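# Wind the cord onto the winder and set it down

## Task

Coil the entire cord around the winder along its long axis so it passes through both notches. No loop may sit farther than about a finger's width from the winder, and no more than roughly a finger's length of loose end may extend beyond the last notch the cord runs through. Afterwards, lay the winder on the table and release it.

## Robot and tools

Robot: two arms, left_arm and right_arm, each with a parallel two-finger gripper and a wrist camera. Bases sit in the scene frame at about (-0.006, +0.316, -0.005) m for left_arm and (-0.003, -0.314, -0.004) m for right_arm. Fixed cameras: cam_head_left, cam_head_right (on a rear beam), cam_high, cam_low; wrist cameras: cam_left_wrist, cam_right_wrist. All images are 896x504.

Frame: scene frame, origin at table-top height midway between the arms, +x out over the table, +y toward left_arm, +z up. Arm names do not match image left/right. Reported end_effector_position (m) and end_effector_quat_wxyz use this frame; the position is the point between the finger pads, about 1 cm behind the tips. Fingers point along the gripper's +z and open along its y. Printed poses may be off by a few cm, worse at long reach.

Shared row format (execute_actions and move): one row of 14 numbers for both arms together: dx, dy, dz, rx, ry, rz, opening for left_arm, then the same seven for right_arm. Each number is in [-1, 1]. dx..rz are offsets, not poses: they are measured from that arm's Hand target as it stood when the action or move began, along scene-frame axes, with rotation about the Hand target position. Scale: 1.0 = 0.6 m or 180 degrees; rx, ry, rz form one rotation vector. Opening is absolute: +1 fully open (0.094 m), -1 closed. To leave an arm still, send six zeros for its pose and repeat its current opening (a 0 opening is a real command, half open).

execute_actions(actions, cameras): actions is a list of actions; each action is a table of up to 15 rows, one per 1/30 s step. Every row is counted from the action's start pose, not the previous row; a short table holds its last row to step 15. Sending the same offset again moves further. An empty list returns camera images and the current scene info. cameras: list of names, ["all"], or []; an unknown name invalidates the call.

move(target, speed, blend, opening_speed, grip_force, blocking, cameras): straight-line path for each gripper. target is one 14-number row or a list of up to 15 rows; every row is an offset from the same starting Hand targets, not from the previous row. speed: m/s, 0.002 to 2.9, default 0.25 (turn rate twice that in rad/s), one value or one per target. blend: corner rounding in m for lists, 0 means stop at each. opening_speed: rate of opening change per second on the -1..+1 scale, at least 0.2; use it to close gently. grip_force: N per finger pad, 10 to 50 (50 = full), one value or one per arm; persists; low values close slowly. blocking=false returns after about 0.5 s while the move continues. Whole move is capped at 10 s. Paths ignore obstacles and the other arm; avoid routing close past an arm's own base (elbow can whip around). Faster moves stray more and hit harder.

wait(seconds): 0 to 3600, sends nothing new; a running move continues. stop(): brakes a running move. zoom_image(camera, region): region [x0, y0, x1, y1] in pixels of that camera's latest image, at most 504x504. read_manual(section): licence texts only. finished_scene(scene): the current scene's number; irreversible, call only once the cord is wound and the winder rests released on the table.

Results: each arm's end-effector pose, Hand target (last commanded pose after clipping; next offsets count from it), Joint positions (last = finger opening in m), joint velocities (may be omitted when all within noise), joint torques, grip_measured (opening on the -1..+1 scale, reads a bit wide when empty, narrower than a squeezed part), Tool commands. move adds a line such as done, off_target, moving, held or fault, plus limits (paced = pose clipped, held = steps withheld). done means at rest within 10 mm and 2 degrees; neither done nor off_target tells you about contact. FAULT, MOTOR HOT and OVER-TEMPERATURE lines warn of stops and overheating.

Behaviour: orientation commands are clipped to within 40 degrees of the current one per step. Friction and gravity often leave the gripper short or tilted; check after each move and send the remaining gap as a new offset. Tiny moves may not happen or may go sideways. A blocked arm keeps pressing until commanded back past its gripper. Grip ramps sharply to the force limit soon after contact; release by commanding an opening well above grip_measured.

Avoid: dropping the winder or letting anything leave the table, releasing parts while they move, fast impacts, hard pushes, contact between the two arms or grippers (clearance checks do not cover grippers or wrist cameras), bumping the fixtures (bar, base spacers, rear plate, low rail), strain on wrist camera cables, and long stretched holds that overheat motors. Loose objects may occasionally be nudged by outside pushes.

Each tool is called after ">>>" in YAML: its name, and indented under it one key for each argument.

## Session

Great. Repeat.

>>> execute_actions:
  actions: []
  cameras: ["cam_low","cam_high"]

>>> zoom_image:
  camera: "cam_low"
  region: [400, 180, 600, 360]

Scene clock: 0.00 s.
left_arm: end_effector_position=(+0.3892, +0.3069, +0.0800) grip_measured=+1.000 end_effector_quat_wxyz=(+0.562, -0.004, +0.827, +0.020) | right_arm: end_effector_position=(+0.3816, -0.2890, +0.0691) grip_measured=+1.000 end_effector_quat_wxyz=(+0.568, -0.047, +0.820, +0.059)
Joint positions: left_arm=[-0.079 1.537 0.379 0.783 -0.082 -0.021 0.094] | right_arm=[-0.015 1.581 0.312 0.919 -0.156 -0.012 0.094]
Joint velocities: within noise
Joint torques (N m): no reading
Heat: left arm: 37 °C; right arm: 41 °C.
Hand target: left_arm +0.3936, +0.3072, +0.0901; +0.575, -0.006, +0.818, +0.020 | right_arm +0.3853, -0.2890, +0.0776; +0.579, -0.048, +0.812, +0.058
Tool commands: left_gripper/opening=+1.0 right_gripper/opening=+1.0
Images, in order (width x height): cam_high 896x504, cam_low 896x504.

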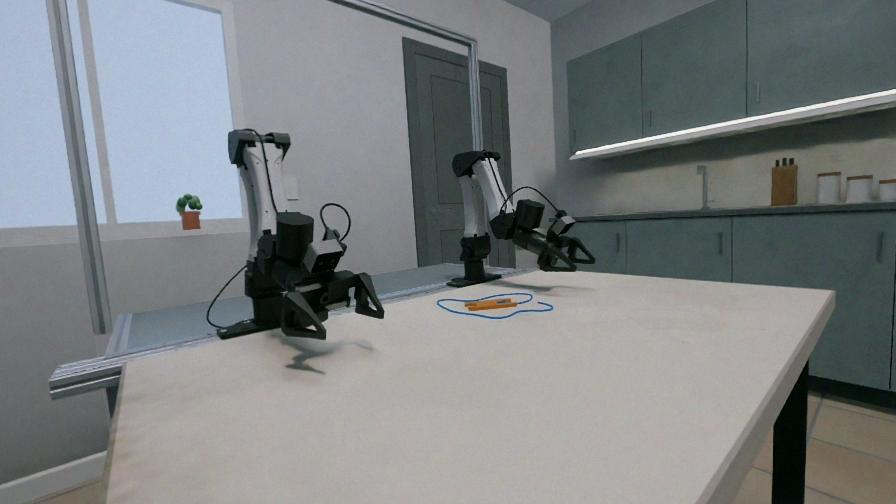

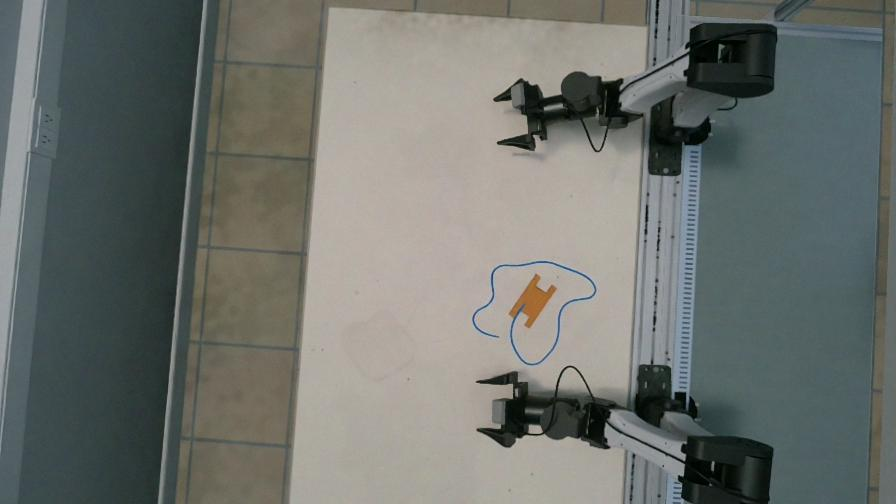

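Scaled by 2.520 from the camera's image (finer frame: 1280x720).

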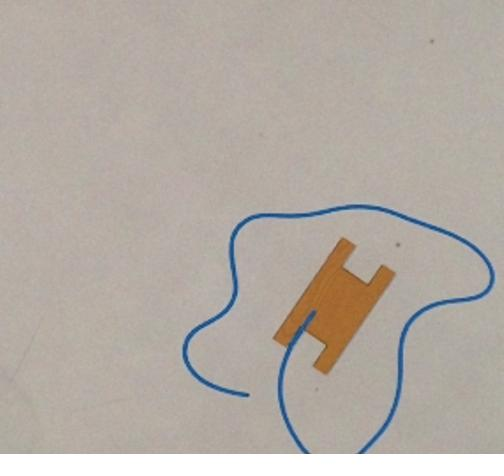

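>>> move:
  target: [-0.268,-0.424,0.117,-0.215,0.344,0.285,0.0,-0.142,0.198,0.404,0.442,0.223,0.162,-0.3]
  cameras: ["cam_left_wrist"]

Scene clock: 28.70 s.
left_arm: end_effector_position=(+0.2340, +0.0557, +0.1594) grip_measured=+0.002 end_effector_quat_wxyz=(+0.007, -0.495, +0.869, -0.005) | right_arm: end_effector_position=(+0.3042, -0.1723, +0.3132) grip_measured=-0.297 end_effector_quat_wxyz=(+0.150, +0.171, +0.692, +0.685)
Joint positions: left_arm=[-0.847 1.868 1.833 -1.508 -0.003 -1.859 0.047] | right_arm=[-0.073 1.11 0.769 0.31 -1.177 1.56 0.033]
Joint torques (N m): left_arm=[-0.2 -5.35 7.39 0.11 -0.06 -0.15] | right_arm=[0.14 -4.9 5.78 1.63 0.04 -0.03]
Heat: left arm: 39 °C; right arm: 43 °C.
Hand target: left_arm +0.2328, +0.0528, +0.1603; +0.001, -0.500, +0.866, +0.000 | right_arm +0.3001, -0.1702, +0.3201; +0.158, +0.160, +0.689, +0.689
Off the commanded pose: left_arm 0.003 m, 1 deg | right_arm 0.008 m, 2 deg.
move: done
cam_left_wrist: T_world_to_cam=[[0.84902, -0.52704, 0.03726, -0.17467], [-0.49413, -0.76707, 0.40919, 0.132], [-0.18708, -0.36582, -0.91169, 0.29988]] pos_world=[0.26962, 0.11889, 0.22589]

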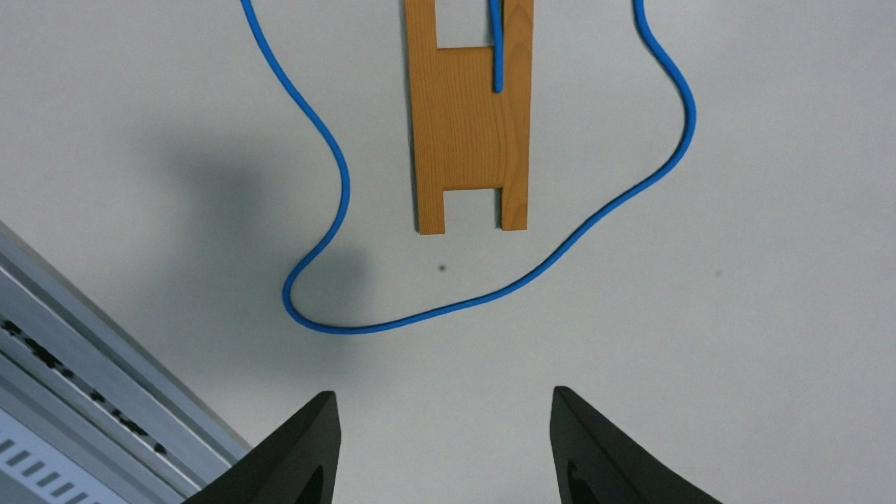

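>>> move:
  target: [-0.012,0.009,-0.17,0,0,0,-0.36,0,0,0,0,0,0,-0.3]
  cameras: ["cam_left_wrist"]

Scene clock: 41.70 s.
left_arm: end_effector_position=(+0.2258, +0.0627, +0.0558) grip_measured=-0.358 end_effector_quat_wxyz=(+0.002, -0.496, +0.868, +0.012) | right_arm: end_effector_position=(+0.3042, -0.1723, +0.3136) grip_measured=-0.297 end_effector_quat_wxyz=(+0.150, +0.171, +0.692, +0.685)
Joint positions: left_arm=[-0.852 1.868 1.419 -1.13 -0.001 -1.867 0.03] | right_arm=[-0.073 1.11 0.769 0.312 -1.177 1.562 0.033]
Joint torques (N m): left_arm=[-0.46 -7.61 4.71 0.46 -0.08 -0.14] | right_arm=[0.05 -5.23 5.78 1.66 -0.02 0.01]
Heat: left arm: 40 °C; right arm: 43 °C.
Hand target: left_arm +0.2256, +0.0583, +0.0583; +0.001, -0.500, +0.866, +0.000 | right_arm +0.3001, -0.1702, +0.3201; +0.159, +0.160, +0.689, +0.689
Off the commanded pose: left_arm 0.005 m, 2 deg | right_arm 0.008 m, 2 deg.
move: done
cam_left_wrist: T_world_to_cam=[[0.8509, -0.52533, 0.00174, -0.15868], [-0.48145, -0.77848, 0.40271, 0.174], [-0.2102, -0.34351, -0.91533, 0.21046]] pos_world=[0.26302, 0.12439, 0.12284]

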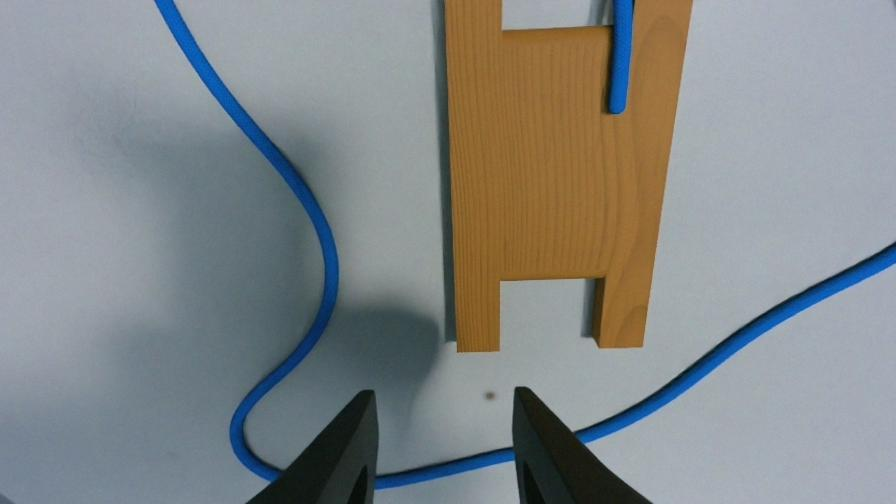

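>>> move:
  target: [0.0107,-0.011,-0.05,0,0,0,-0.36,0,0,0,0,0,0,-0.3]
  speed: 0.15
  cameras: ["cam_left_wrist"]

Scene clock: 52.40 s.
left_arm: end_effector_position=(+0.2325, +0.0557, +0.0340) grip_measured=-0.358 end_effector_quat_wxyz=(+0.005, -0.496, +0.868, +0.001) | right_arm: end_effector_position=(+0.3042, -0.1723, +0.3136) grip_measured=-0.297 end_effector_quat_wxyz=(+0.150, +0.171, +0.692, +0.685)
Joint positions: left_arm=[-0.852 1.903 1.378 -1.029 -0.001 -1.867 0.03] | right_arm=[-0.073 1.11 0.769 0.312 -1.177 1.562 0.033]
Joint torques (N m): left_arm=[-0.43 -5.72 4.97 0.52 -0.09 -0.14] | right_arm=[0.27 -5.08 5.22 1.72 0.02 -0.05]
Heat: left arm: 40 °C; right arm: 43 °C.
Hand target: left_arm +0.2320, +0.0517, +0.0282; +0.001, -0.500, +0.866, +0.000 | right_arm +0.3001, -0.1702, +0.3201; +0.159, +0.160, +0.689, +0.689
Off the commanded pose: left_arm 0.007 m, 1 deg | right_arm 0.008 m, 2 deg.
move: done
cam_left_wrist: T_world_to_cam=[[0.85058, -0.52525, 0.02487, -0.1687], [-0.48819, -0.77122, 0.40852, 0.1815], [-0.19539, -0.35962, -0.91241, 0.18693]] pos_world=[0.26862, 0.11859, 0.10061]

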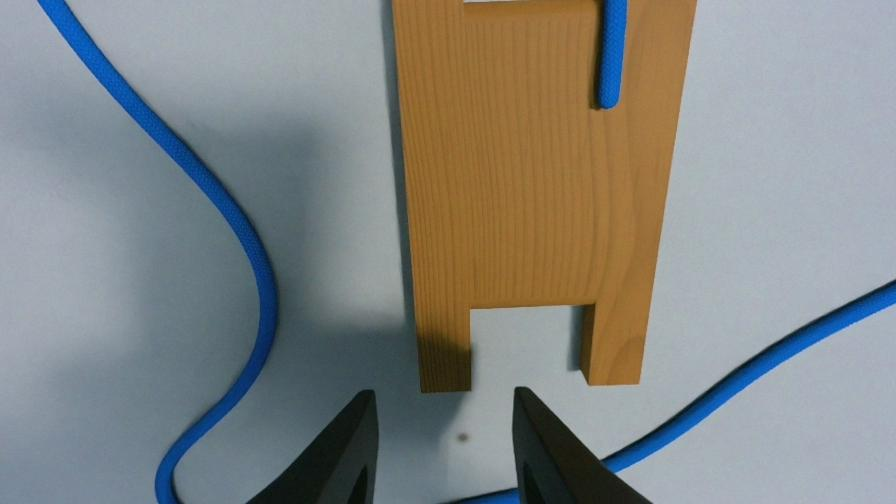

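>>> move:
  target:
    - [0.0,0.0,-0.031,0,0,0,-0.36,0,0,0,0,0,0,-0.3]
    - [0.0,0.0,-0.031,0,0,0,-1,0,0,0,0,0,0,-0.3]
  speed: 0.08
  cameras: ["cam_left_wrist"]

Scene clock: 57.70 s.
left_arm: end_effector_position=(+0.2333, +0.0551, +0.0157) grip_measured=-0.762 end_effector_quat_wxyz=(+0.005, -0.497, +0.868, -0.001) | right_arm: end_effector_position=(+0.3042, -0.1723, +0.3136) grip_measured=-0.297 end_effector_quat_wxyz=(+0.150, +0.171, +0.692, +0.685)
Joint positions: left_arm=[-0.852 1.927 1.334 -0.959 -0.001 -1.868 0.011] | right_arm=[-0.073 1.11 0.769 0.312 -1.177 1.562 0.033]
Joint torques (N m): left_arm=[-0.47 -5.74 4.77 0.5 -0.1 -0.14] | right_arm=[0.17 -5.44 5.71 1.63 -0.02 0.02]
Heat: left arm: 40 °C; right arm: 43 °C.
Hand target: left_arm +0.2319, +0.0518, +0.0095; +0.001, -0.500, +0.866, +0.000 | right_arm +0.3001, -0.1702, +0.3201; +0.159, +0.160, +0.689, +0.689
Off the commanded pose: left_arm 0.007 m, 1 deg | right_arm 0.008 m, 2 deg.
move: done
cam_left_wrist: T_world_to_cam=[[0.85113, -0.52423, 0.02744, -0.16949], [-0.48804, -0.77095, 0.40922, 0.18879], [-0.19337, -0.36169, -0.91202, 0.16975]] pos_world=[0.26922, 0.11809, 0.08221]

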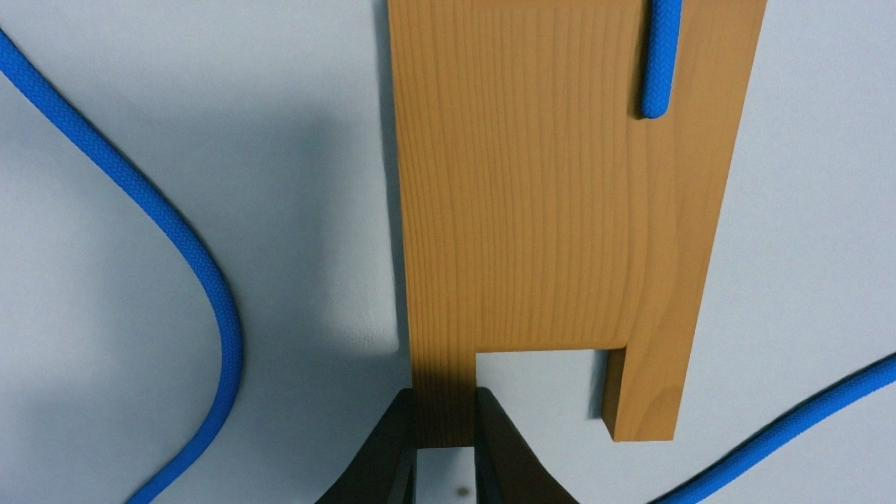

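>>> move:
  target:
    - [0,0,0.09,0,0,0,-1,0,0,0,0,0,0,-0.4]
    - [0.146,-0.06,0.2675,0,0,-0.361,-1,0.1,0.077,-0.258,0,0,0.117,-0.4]
  speed: 0.2
  blend: [0.03,0]
  cameras: ["cam_left_wrist","cam_right_wrist","cam_low"]

Scene clock: 77.10 s.
left_arm: end_effector_position=(+0.3169, +0.0169, +0.1716) grip_measured=-0.762 end_effector_quat_wxyz=(+0.054, +0.040, +0.997, -0.040) | right_arm: end_effector_position=(+0.3582, -0.1269, +0.1640) grip_measured=-0.397 end_effector_quat_wxyz=(+0.031, +0.043, +0.710, +0.702)
Joint positions: left_arm=[-0.767 2.161 2.308 -1.569 0.001 -0.663 0.011] | right_arm=[0.032 1.871 0.797 1.002 -1.425 1.505 0.028]
Joint torques (N m): left_arm=[0.57 -6.97 7.41 0.54 -0.04 0.13] | right_arm=[0.06 -7.24 5.91 1.58 -0.32 -0.05]
Heat: left arm: 40 °C; right arm: 43 °C.
Hand target: left_arm +0.3195, +0.0156, +0.1702; +0.001, +0.044, +0.999, -0.001 | right_arm +0.3601, -0.1240, +0.1652; +0.030, +0.031, +0.707, +0.706
Off the commanded pose: left_arm 0.003 m, 8 deg | right_arm 0.004 m, 2 deg.
joint sent to its limit (left arm) — joint 4 (wrist pitch), lower limit. The joint targets are off in orientation, not in position.
move: off_target (left_arm); blend cut to 0 m at target 1
cam_left_wrist: T_world_to_cam=[[-0.10619, -0.9899, 0.09396, 0.0349], [-0.94141, 0.1305, 0.31098, 0.2816], [-0.3201, -0.05543, -0.94576, 0.35506]] pos_world=[0.38247, 0.01748, 0.24494]
cam_right_wrist: T_world_to_cam=[[-0.00139, -0.01574, -0.99987, 0.16179], [-0.93947, -0.34255, 0.0067, 0.32951], [-0.34261, 0.93937, -0.01431, 0.33362]] pos_world=[0.42409, -0.19797, 0.16434]
Images, in order (width x height): cam_low 896x504, cam_left_wrist 896x504, cam_right_wrist 896x504.

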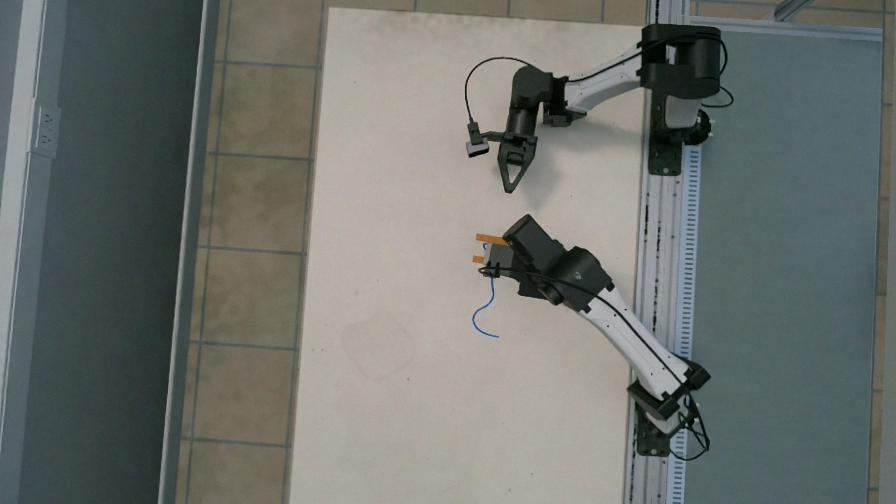

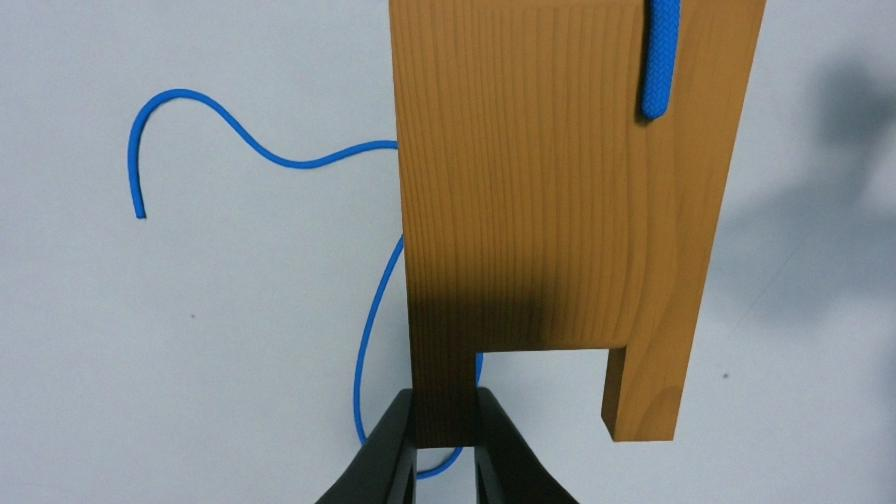

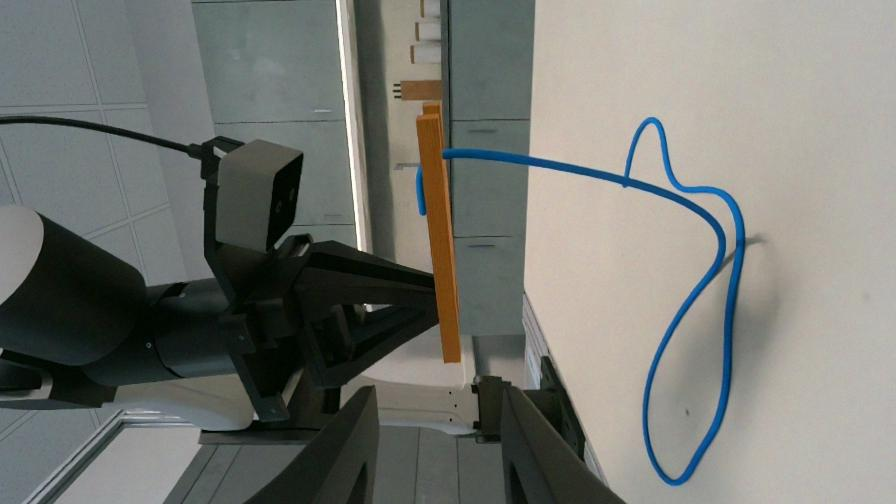

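>>> move:
  target: [0,0,0,0,0,0,-1,0.006,0.07,0.0165,-0.0216,-0.0388,0.0064,-0.4]
  speed: 0.2
  cameras: ["cam_right_wrist"]

Scene clock: 94.03 s.
left_arm: end_effector_position=(+0.3169, +0.0169, +0.1716) grip_measured=-0.762 end_effector_quat_wxyz=(+0.054, +0.040, +0.997, -0.040) | right_arm: end_effector_position=(+0.3596, -0.0838, +0.1549) grip_measured=-0.397 end_effector_quat_wxyz=(+0.040, +0.002, +0.730, +0.682)
Joint positions: left_arm=[-0.767 2.161 2.308 -1.569 0.001 -0.663 0.011] | right_arm=[0.151 1.871 0.889 0.69 -1.34 1.22 0.028]
Joint torques (N m): left_arm=[0.65 -6.99 7.42 0.53 -0.04 0.14] | right_arm=[0.05 -13.68 6.98 1.29 -0.01 -0.29]
Heat: left arm: 41 °C; right arm: 45 °C.
Hand target: left_arm +0.3195, +0.0156, +0.1702; +0.001, +0.044, +0.999, -0.001 | right_arm +0.3638, -0.0820, +0.1751; +0.067, -0.020, +0.727, +0.683
Off the commanded pose: left_arm 0.003 m, 8 deg | right_arm 0.021 m, 4 deg.
joint sent to its limit (left arm) — joint 4 (wrist pitch), lower limit. The joint targets are off in orientation, not in position.
move: off_target (right_arm)
cam_right_wrist: T_world_to_cam=[[0.06831, -0.07477, -0.99486, 0.12249], [-0.92102, -0.38803, -0.03407, 0.34152], [-0.38349, 0.91861, -0.09537, 0.31898]] pos_world=[0.42851, -0.15134, 0.16392]

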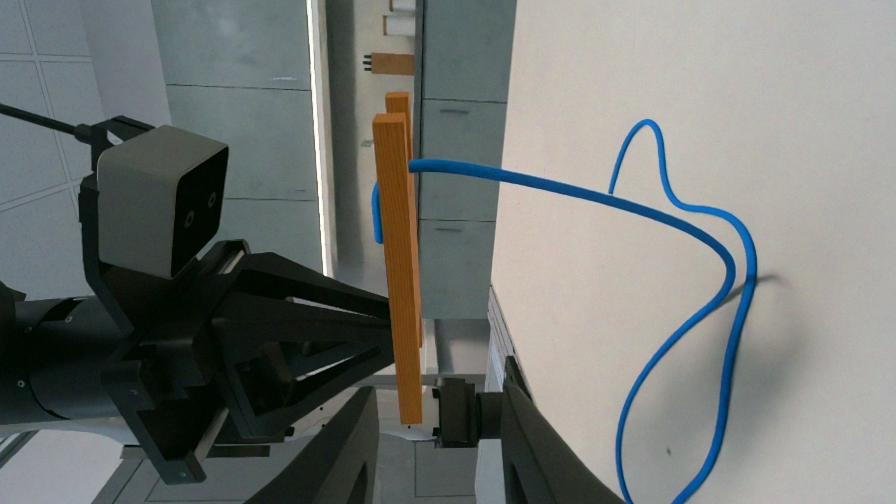

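>>> move:
  target: [0,0,0,0,0,0,-1,0.002,0.012,0.021,-0.008,-0.02,0,-0.4]
  speed: 0.15
  cameras: ["cam_right_wrist"]

Scene clock: 104.07 s.
left_arm: end_effector_position=(+0.3169, +0.0169, +0.1716) grip_measured=-0.762 end_effector_quat_wxyz=(+0.054, +0.040, +0.997, -0.040) | right_arm: end_effector_position=(+0.3620, -0.0772, +0.1640) grip_measured=-0.397 end_effector_quat_wxyz=(+0.060, -0.018, +0.738, +0.672)
Joint positions: left_arm=[-0.767 2.161 2.308 -1.569 0.001 -0.663 0.011] | right_arm=[0.17 1.837 0.933 0.552 -1.311 1.106 0.028]
Joint torques (N m): left_arm=[0.65 -6.94 7.42 0.53 -0.03 0.13] | right_arm=[0.02 -14.12 6.94 1.33 -0.09 -0.3]
Heat: left arm: 41 °C; right arm: 50 °C.
Hand target: left_arm +0.3195, +0.0156, +0.1702; +0.001, +0.044, +0.999, -0.001 | right_arm +0.3648, -0.0748, +0.1877; +0.089, -0.042, +0.733, +0.673
Off the commanded pose: left_arm 0.003 m, 8 deg | right_arm 0.024 m, 4 deg.
joint sent to its limit (left arm) — joint 4 (wrist pitch), lower limit. The joint targets are off in orientation, not in position.
move: off_target (right_arm)
cam_right_wrist: T_world_to_cam=[[0.12305, -0.10119, -0.98723, 0.10882], [-0.91808, -0.38933, -0.07453, 0.35205], [-0.37681, 0.91552, -0.14081, 0.31945]] pos_world=[0.43019, -0.14438, 0.17865]

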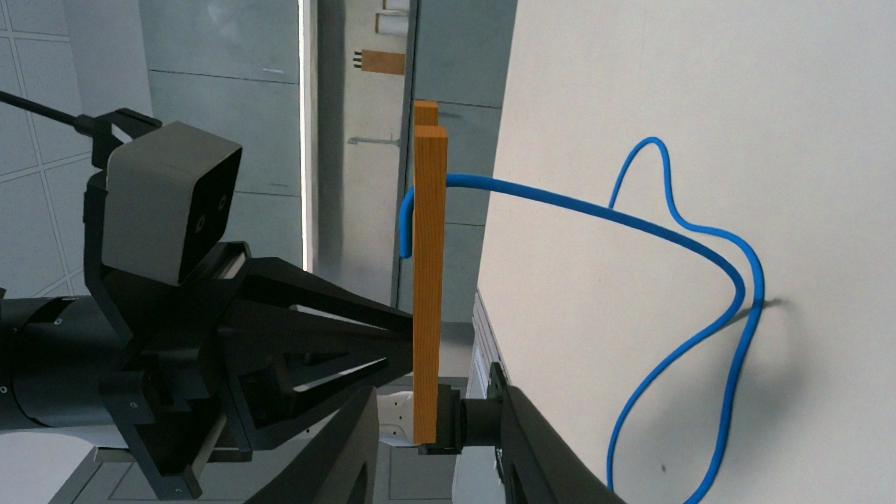

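>>> move:
  target:
    - [0,0,0,0,0,0,-1,0.0065,0.0725,0.003,0,0,0,-0.4]
    - [0,0,0,0,0,0,-1,0.0065,0.0725,0.003,0,0,0,-1]
  speed: 0.1
  cameras: ["cam_right_wrist","cam_left_wrist"]

Scene clock: 112.27 s.
left_arm: end_effector_position=(+0.3163, +0.0179, +0.1714) grip_measured=-0.762 end_effector_quat_wxyz=(+0.052, +0.039, +0.997, -0.038) | right_arm: end_effector_position=(+0.3625, -0.0354, +0.1809) grip_measured=-0.989 end_effector_quat_wxyz=(+0.075, -0.034, +0.738, +0.670)
Joint positions: left_arm=[-0.765 2.161 2.308 -1.574 0.002 -0.663 0.011] | right_arm=[0.282 1.837 0.984 0.598 -1.202 1.164 0.001]
Joint torques (N m): left_arm=[0.49 -6.91 7.46 0.57 -0.05 0.14] | right_arm=[0.18 -9.43 7.34 1.69 -0.05 -0.05]
Heat: left arm: 42 °C; right arm: 53 °C.
Hand target: left_arm +0.3195, +0.0156, +0.1702; +0.001, +0.044, +0.999, -0.001 | right_arm +0.3688, -0.0312, +0.1896; +0.089, -0.042, +0.733, +0.673
Off the commanded pose: left_arm 0.004 m, 7 deg | right_arm 0.011 m, 2 deg.
joint sent to its limit (left arm) — joint 4 (wrist pitch), lower limit. The joint targets are off in orientation, not in position.
move: off_target (right_arm); target 2's new opening was sent with right_arm's hand 0.011 m and 2 deg from that target
cam_left_wrist: T_world_to_cam=[[-0.10469, -0.99028, 0.09154, 0.03582], [-0.94045, 0.12851, 0.31472, 0.28008], [-0.32342, -0.05314, -0.94476, 0.35562]] pos_world=[0.38216, 0.01838, 0.24455]
cam_right_wrist: T_world_to_cam=[[0.16666, -0.10591, -0.98031, 0.1124], [-0.91289, -0.3923, -0.11282, 0.375], [-0.37263, 0.91372, -0.16206, 0.28607]] pos_world=[0.43021, -0.10237, 0.19886]
Images, in order (width x height): cam_left_wrist 896x504, cam_right_wrist 896x504.

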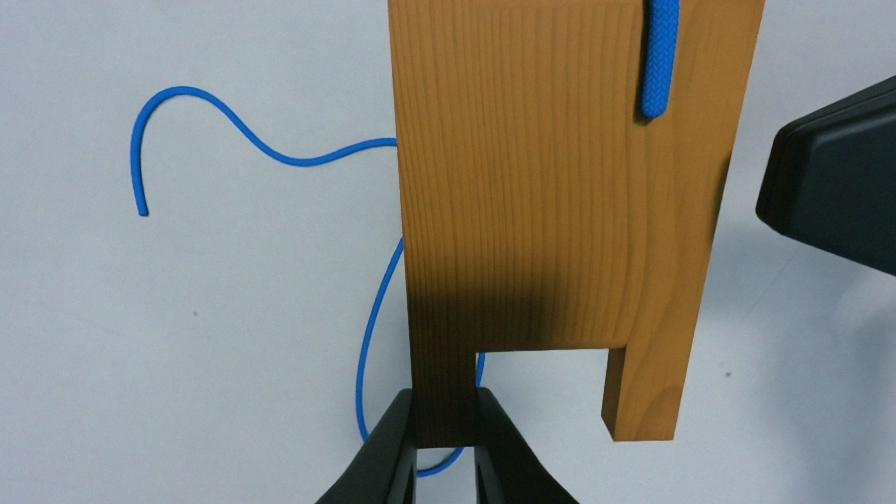

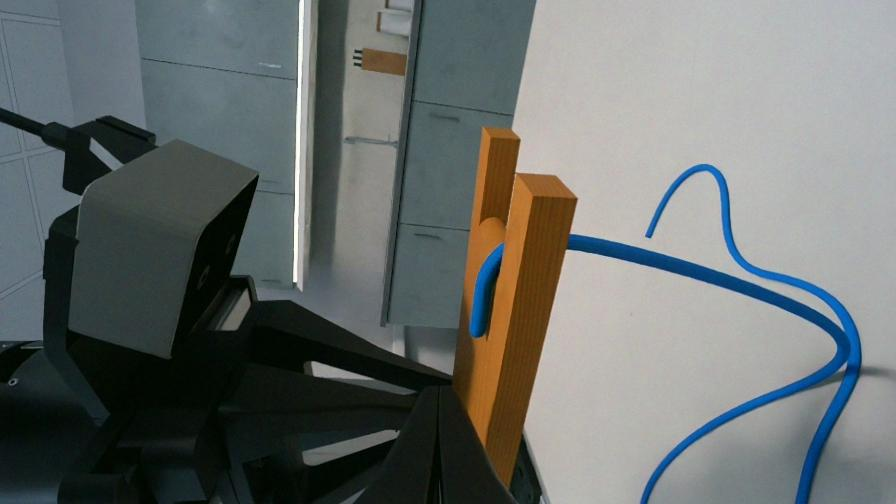

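>>> move:
  target:
    - [0,0,0,0,0,0,-1,-0.002,-0.09,0.0,0,0,0,-1]
    - [0,0,0,0,0,0,-1,-0.002,-0.083,-0.028,0.005,0.014,0,-0.3]
  speed: 0.1
  cameras: ["cam_right_wrist"]

Scene clock: 122.73 s.
left_arm: end_effector_position=(+0.3163, +0.0179, +0.1714) grip_measured=-0.762 end_effector_quat_wxyz=(+0.052, +0.039, +0.997, -0.038) | right_arm: end_effector_position=(+0.3703, -0.0835, +0.1734) grip_measured=-0.303 end_effector_quat_wxyz=(+0.078, -0.020, +0.733, +0.676)
Joint positions: left_arm=[-0.765 2.161 2.308 -1.574 0.002 -0.663 0.011] | right_arm=[0.151 1.837 0.946 0.599 -1.314 1.135 0.033]
Joint torques (N m): left_arm=[0.51 -6.95 7.36 0.57 -0.05 0.13] | right_arm=[0.08 -9.18 4.62 1.51 -0.33 -0.05]
Heat: left arm: 42 °C; right arm: 53 °C.
Hand target: left_arm +0.3195, +0.0156, +0.1702; +0.001, +0.044, +0.999, -0.001 | right_arm +0.3676, -0.0811, +0.1727; +0.074, -0.027, +0.730, +0.679
Off the commanded pose: left_arm 0.004 m, 7 deg | right_arm 0.004 m, 1 deg.
joint sent to its limit (left arm) — joint 4 (wrist pitch), lower limit. The joint targets are off in orientation, not in position.
move: done
cam_right_wrist: T_world_to_cam=[[0.1508, -0.09107, -0.98436, 0.10645], [-0.92272, -0.37029, -0.1071, 0.36695], [-0.35474, 0.92444, -0.13987, 0.32212]] pos_world=[0.43681, -0.15221, 0.18914]

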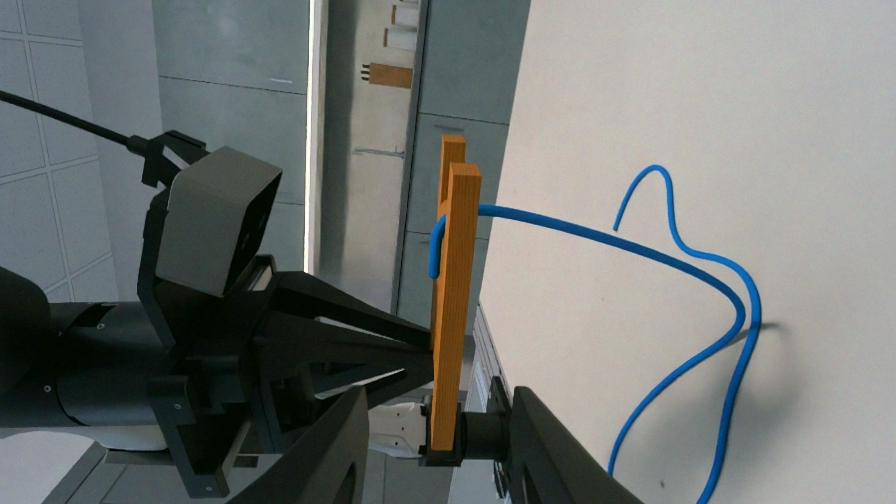

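>>> move:
  target:
    - [0,0,0,0,0,0,-1,-0.006,0.084,-0.012,0.002,0.018,0,-0.3]
  speed: 0.1
  cameras: ["cam_right_wrist","cam_left_wrist"]

Scene clock: 130.23 s.
left_arm: end_effector_position=(+0.3163, +0.0179, +0.1714) grip_measured=-0.762 end_effector_quat_wxyz=(+0.052, +0.039, +0.997, -0.038) | right_arm: end_effector_position=(+0.3604, -0.0328, +0.1699) grip_measured=-0.303 end_effector_quat_wxyz=(+0.051, -0.011, +0.730, +0.682)
Joint positions: left_arm=[-0.765 2.161 2.308 -1.574 0.002 -0.663 0.011] | right_arm=[0.288 1.884 0.946 0.753 -1.208 1.298 0.033]
Joint torques (N m): left_arm=[0.47 -6.93 7.39 0.58 -0.05 0.14] | right_arm=[0.17 -8.14 5.3 1.66 -0.04 -0.06]
Heat: left arm: 42 °C; right arm: 52 °C.
Hand target: left_arm +0.3195, +0.0156, +0.1702; +0.001, +0.044, +0.999, -0.001 | right_arm +0.3640, -0.0307, +0.1655; +0.053, -0.007, +0.729, +0.682
Off the commanded pose: left_arm 0.004 m, 7 deg | right_arm 0.006 m, 0 deg.
joint sent to its limit (left arm) — joint 4 (wrist pitch), lower limit. The joint targets are off in orientation, not in position.
move: done
cam_left_wrist: T_world_to_cam=[[-0.10469, -0.99028, 0.09154, 0.03582], [-0.94045, 0.12851, 0.31472, 0.28008], [-0.32342, -0.05314, -0.94476, 0.35562]] pos_world=[0.38216, 0.01838, 0.24455]
cam_right_wrist: T_world_to_cam=[[0.10131, -0.07591, -0.99196, 0.12878], [-0.91811, -0.39115, -0.06383, 0.3665], [-0.38316, 0.91719, -0.10932, 0.27613]] pos_world=[0.42924, -0.10014, 0.18132]
Images, in order (width x height): cam_left_wrist 896x504, cam_right_wrist 896x504.

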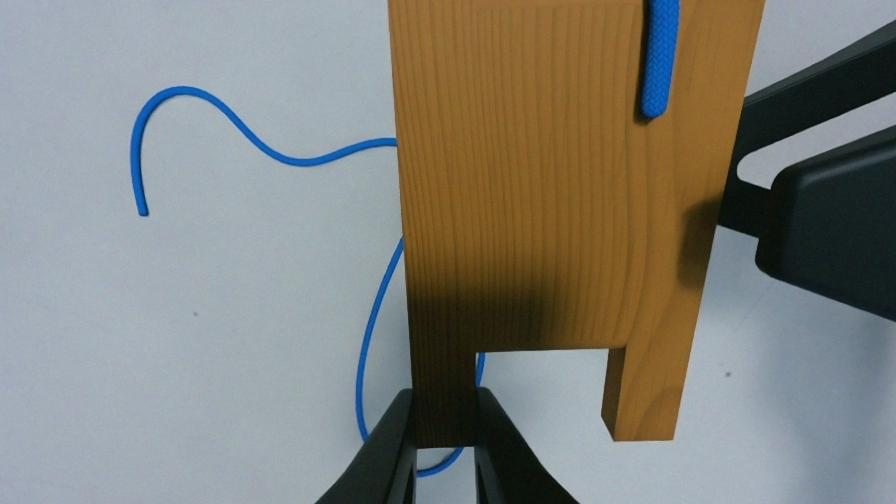

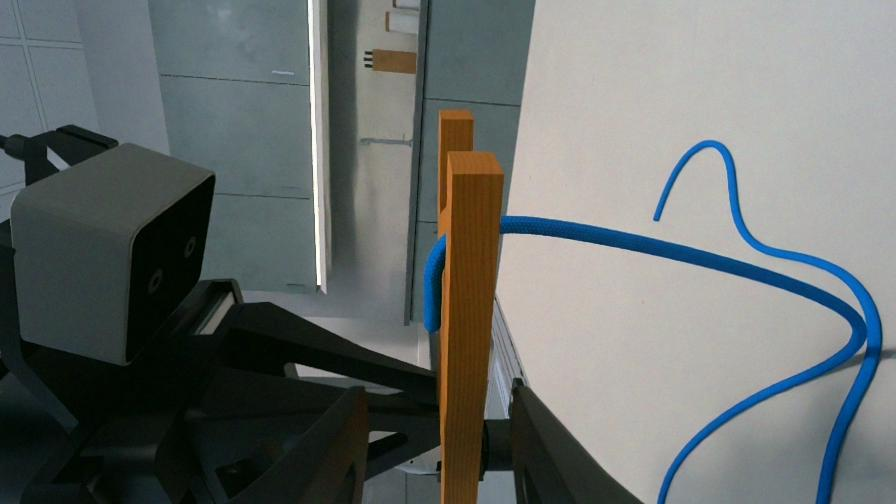

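>>> move:
  target:
    - [0,0,0,0,0,0,-1,0.004,0,-0.008,0,0.004,0,-0.3]
    - [0,0,0,0,0,0,-1,0.004,0,-0.008,0,0.004,0,-1]
  speed: 0.05
  cameras: ["cam_right_wrist"]

Scene clock: 136.30 s.
left_arm: end_effector_position=(+0.3162, +0.0179, +0.1700) grip_measured=-0.762 end_effector_quat_wxyz=(+0.050, +0.040, +0.997, -0.037) | right_arm: end_effector_position=(+0.3620, -0.0323, +0.1633) grip_measured=-0.854 end_effector_quat_wxyz=(+0.045, -0.005, +0.731, +0.681)
Joint positions: left_arm=[-0.765 2.165 2.308 -1.575 0.002 -0.663 0.011] | right_arm=[0.288 1.906 0.946 0.77 -1.208 1.309 0.007]
Joint torques (N m): left_arm=[0.49 -7.13 7.36 0.57 -0.06 0.14] | right_arm=[-0.35 -8.12 5.87 1.57 -0.04 -0.04]
Heat: left arm: 42 °C; right arm: 51 °C.
Hand target: left_arm +0.3195, +0.0156, +0.1701; +0.001, +0.044, +0.999, -0.001 | right_arm +0.3664, -0.0307, +0.1607; +0.048, -0.003, +0.730, +0.682
Off the commanded pose: left_arm 0.004 m, 7 deg | right_arm 0.005 m, 0 deg.
joint sent to its limit (left arm) — joint 4 (wrist pitch), lower limit. The joint targets are off in orientation, not in position.
move: done
cam_right_wrist: T_world_to_cam=[[0.08558, -0.07679, -0.99337, 0.12803], [-0.91941, -0.39023, -0.04904, 0.36584], [-0.38388, 0.91751, -0.104, 0.27501]] pos_world=[0.43097, -0.09973, 0.17372]

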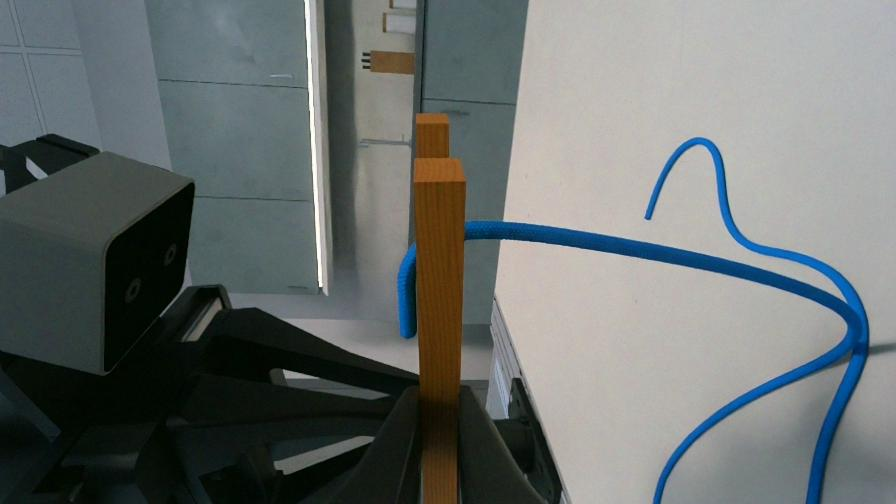

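>>> move:
  target:
    - [0,0,0,0,0,0,-0.5,0,0,0,0,0,0,-1]
    - [-0.083,0.006,-0.008,0,0,0,-0.5,0,0,0,0,0,0,-1]
    - [-0.1,0.207,-0.02,-0.337,-0.402,-0.302,-0.3,-0.086,-0.012,0.232,0.0201,0.0248,0.0752,-1]
  speed: [0.1,0.12,0.25]
  cameras: ["cam_left_wrist","cam_right_wrist","cam_low","cam_high"]

>>> zoom_image:
  camera: "cam_low"
  region: [440, 160, 640, 340]

Scene clock: 163.47 s.
left_arm: end_effector_position=(+0.2614, +0.1395, +0.1589) grip_measured=-0.302 end_effector_quat_wxyz=(+0.559, +0.429, +0.566, -0.427) | right_arm: end_effector_position=(+0.3210, -0.0351, +0.2729) grip_measured=-0.854 end_effector_quat_wxyz=(-0.082, -0.032, +0.710, +0.698)
Joint positions: left_arm=[-0.05 1.541 0.292 1.28 1.276 -0.033 0.033] | right_arm=[0.288 1.702 1.113 0.496 -1.435 1.542 0.007]
Joint torques (N m): left_arm=[0.34 -2.29 3.49 2.07 0.02 -0.11] | right_arm=[-0.65 -13.7 7.8 1.42 -0.25 -0.03]
Heat: left arm: 43 °C; right arm: 53 °C.
Hand target: left_arm +0.2595, +0.1399, +0.1582; +0.560, +0.431, +0.562, -0.430 | right_arm +0.3148, -0.0379, +0.2999; -0.061, -0.061, +0.704, +0.705
Off the commanded pose: left_arm 0.002 m, 1 deg | right_arm 0.028 m, 4 deg.
move: off_target (right_arm)
cam_left_wrist: T_world_to_cam=[[-0.96936, -0.24507, -0.01694, 0.2909], [-0.08946, 0.4164, -0.90477, 0.14798], [0.22878, -0.87553, -0.42556, 0.2203]] pos_world=[0.24482, 0.20255, 0.23257]
cam_right_wrist: T_world_to_cam=[[-0.05284, -0.02396, -0.99832, 0.2878], [-0.81429, -0.57766, 0.05696, 0.26315], [-0.57806, 0.81592, 0.01102, 0.30046]] pos_world=[0.40317, -0.08624, 0.26901]
Images, in order (width x height): cam_high 896x504, cam_low 896x504, cam_left_wrist 896x504, cam_right_wrist 896x504.

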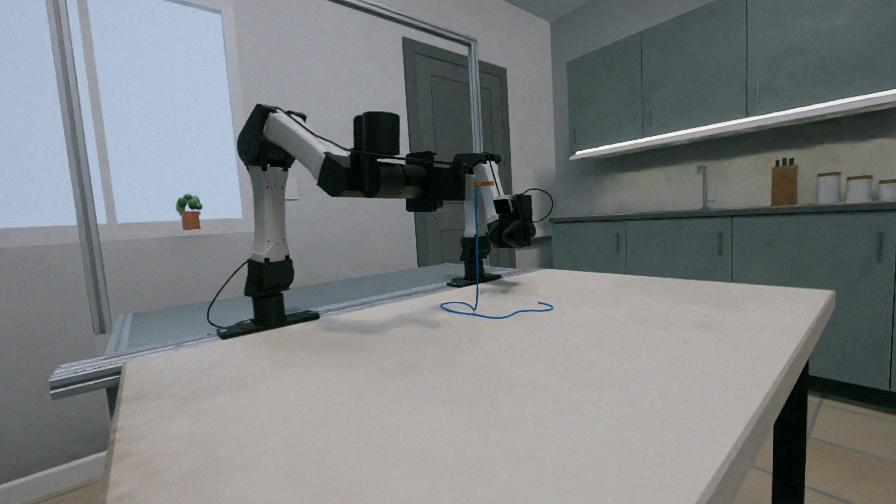

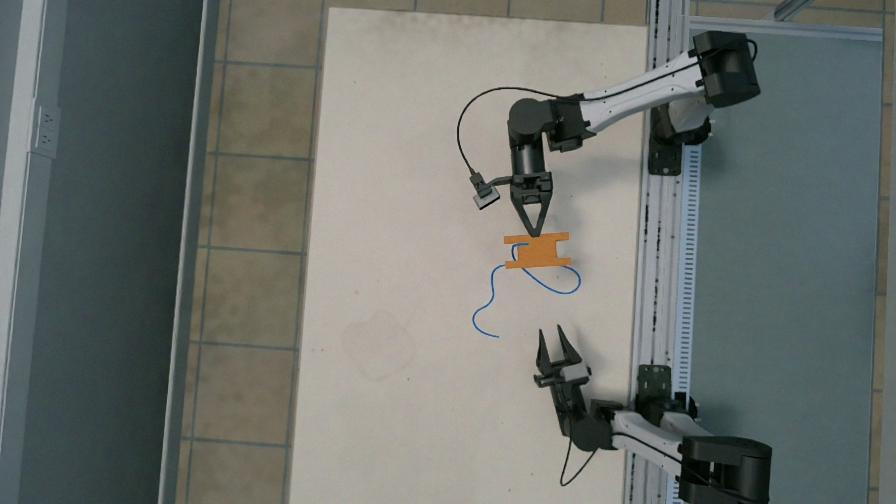

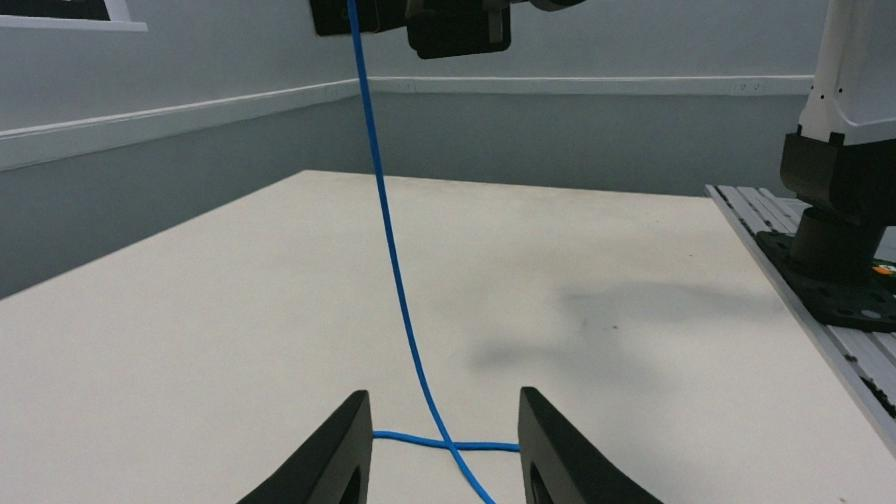

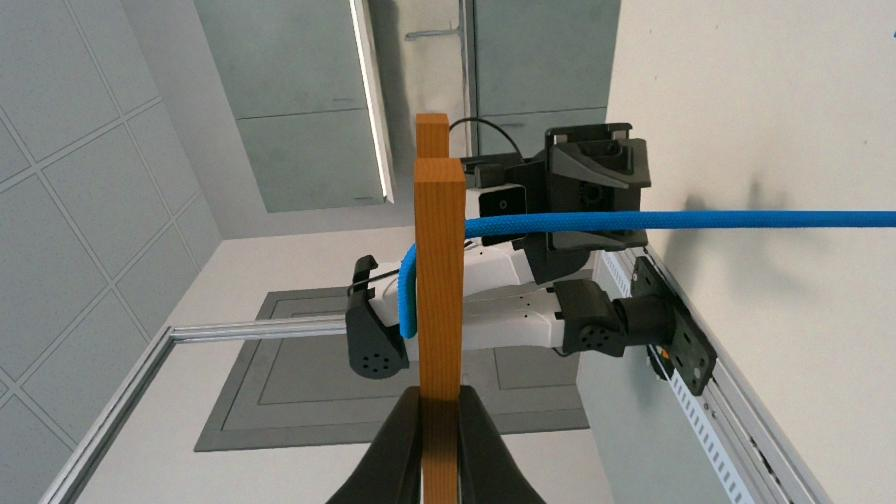

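Scaled by 2.520 from the camera's image (finer frame: 1280x720).

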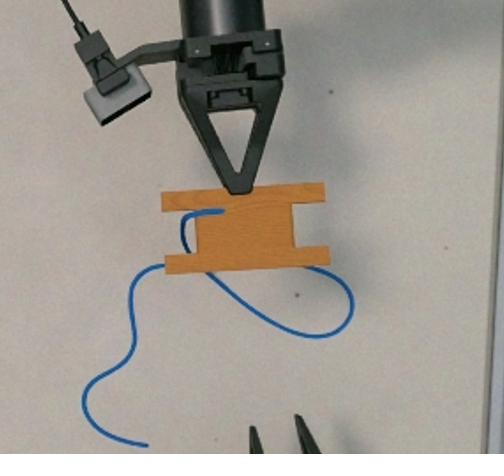

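>>> move:
  target:
    - [0.1,-0.15,-0.158,0,0,0,0,0,0,0,0,0,0,-1]
    - [0.134,-0.297,-0.158,0,0,0,0,0,0,0,0,0,0,-1]
    - [0.134,-0.297,-0.158,0,0,0,-1,0,0,0,0,0,0,-1]
  speed: 0.2
  cameras: ["cam_left_wrist","cam_low","cam_high"]

>>> zoom_image:
  camera: "cam_high"
  region: [400, 160, 580, 340]

Scene clock: 177.03 s.
left_arm: end_effector_position=(+0.3346, -0.0366, +0.0671) grip_measured=-0.996 end_effector_quat_wxyz=(+0.559, +0.438, +0.557, -0.431) | right_arm: end_effector_position=(+0.3210, -0.0351, +0.2729) grip_measured=-0.854 end_effector_quat_wxyz=(-0.082, -0.032, +0.710, +0.698)
Joint positions: left_arm=[-0.574 2.282 0.805 1.497 0.773 -0.004 0] | right_arm=[0.288 1.702 1.113 0.496 -1.435 1.542 0.007]
Joint torques (N m): left_arm=[-0.13 -5.97 4.67 2.07 -0.26 -0.12] | right_arm=[-1.06 -13.96 7.6 1.38 -0.23 -0.07]
Heat: left arm: 41 °C; right arm: 60 °C.
Hand target: left_arm +0.3399, -0.0384, +0.0634; +0.560, +0.431, +0.562, -0.430 | right_arm +0.3148, -0.0379, +0.2999; -0.061, -0.061, +0.704, +0.705
Off the commanded pose: left_arm 0.007 m, 1 deg | right_arm 0.028 m, 4 deg.
move: done
cam_left_wrist: T_world_to_cam=[[-0.97414, -0.22389, -0.03029, 0.3204], [-0.06753, 0.41646, -0.90664, 0.13752], [0.2156, -0.88115, -0.42081, 0.01426]] pos_world=[0.31833, 0.02703, 0.14039]
Images, in order (width x height): cam_high 896x504, cam_low 896x504, cam_left_wrist 896x504.

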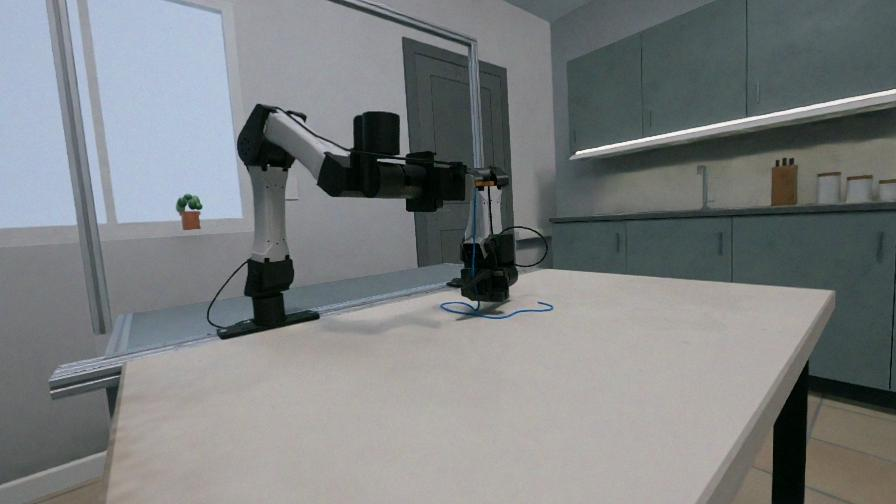

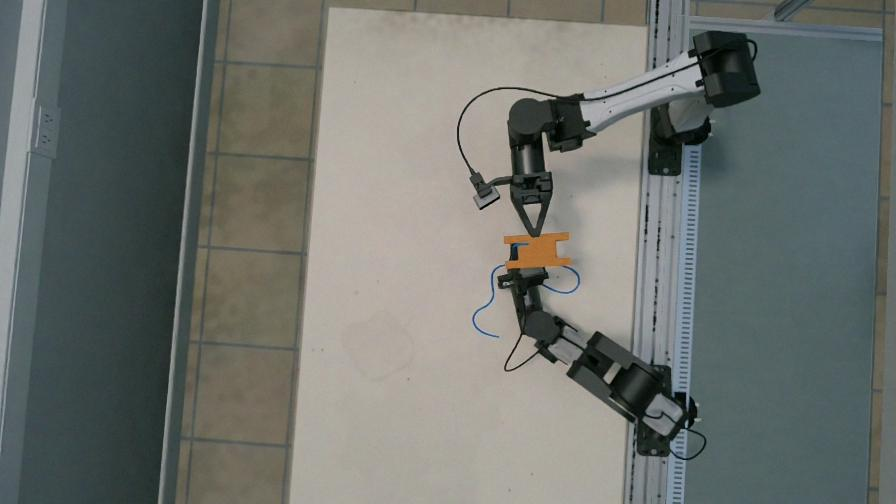

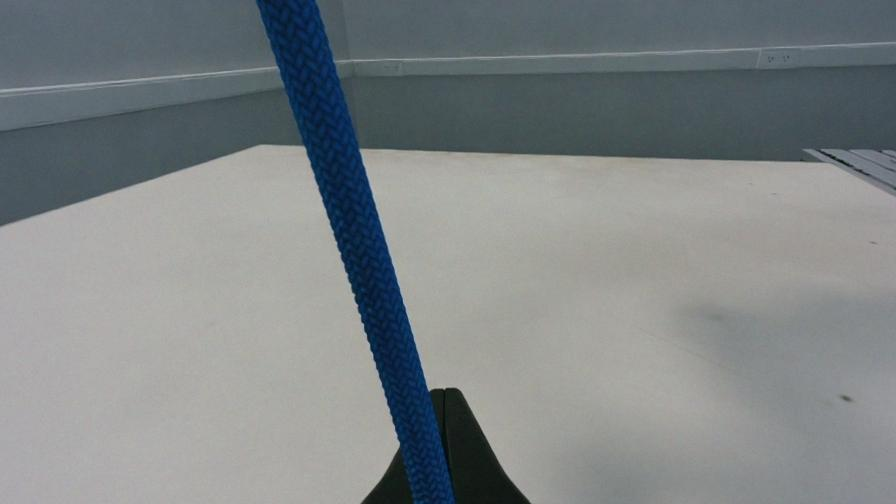

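Scaled by 2.800 from the camera's image (finer frame: 1280x720).

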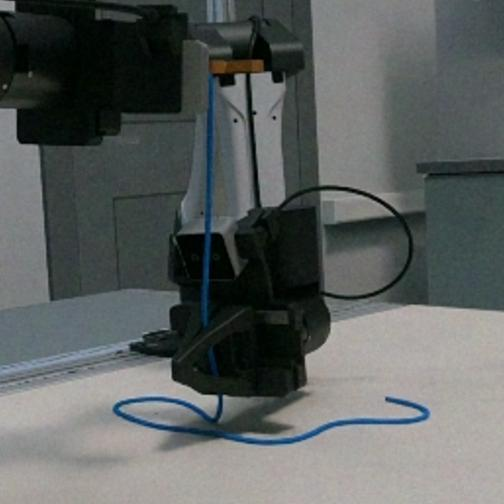

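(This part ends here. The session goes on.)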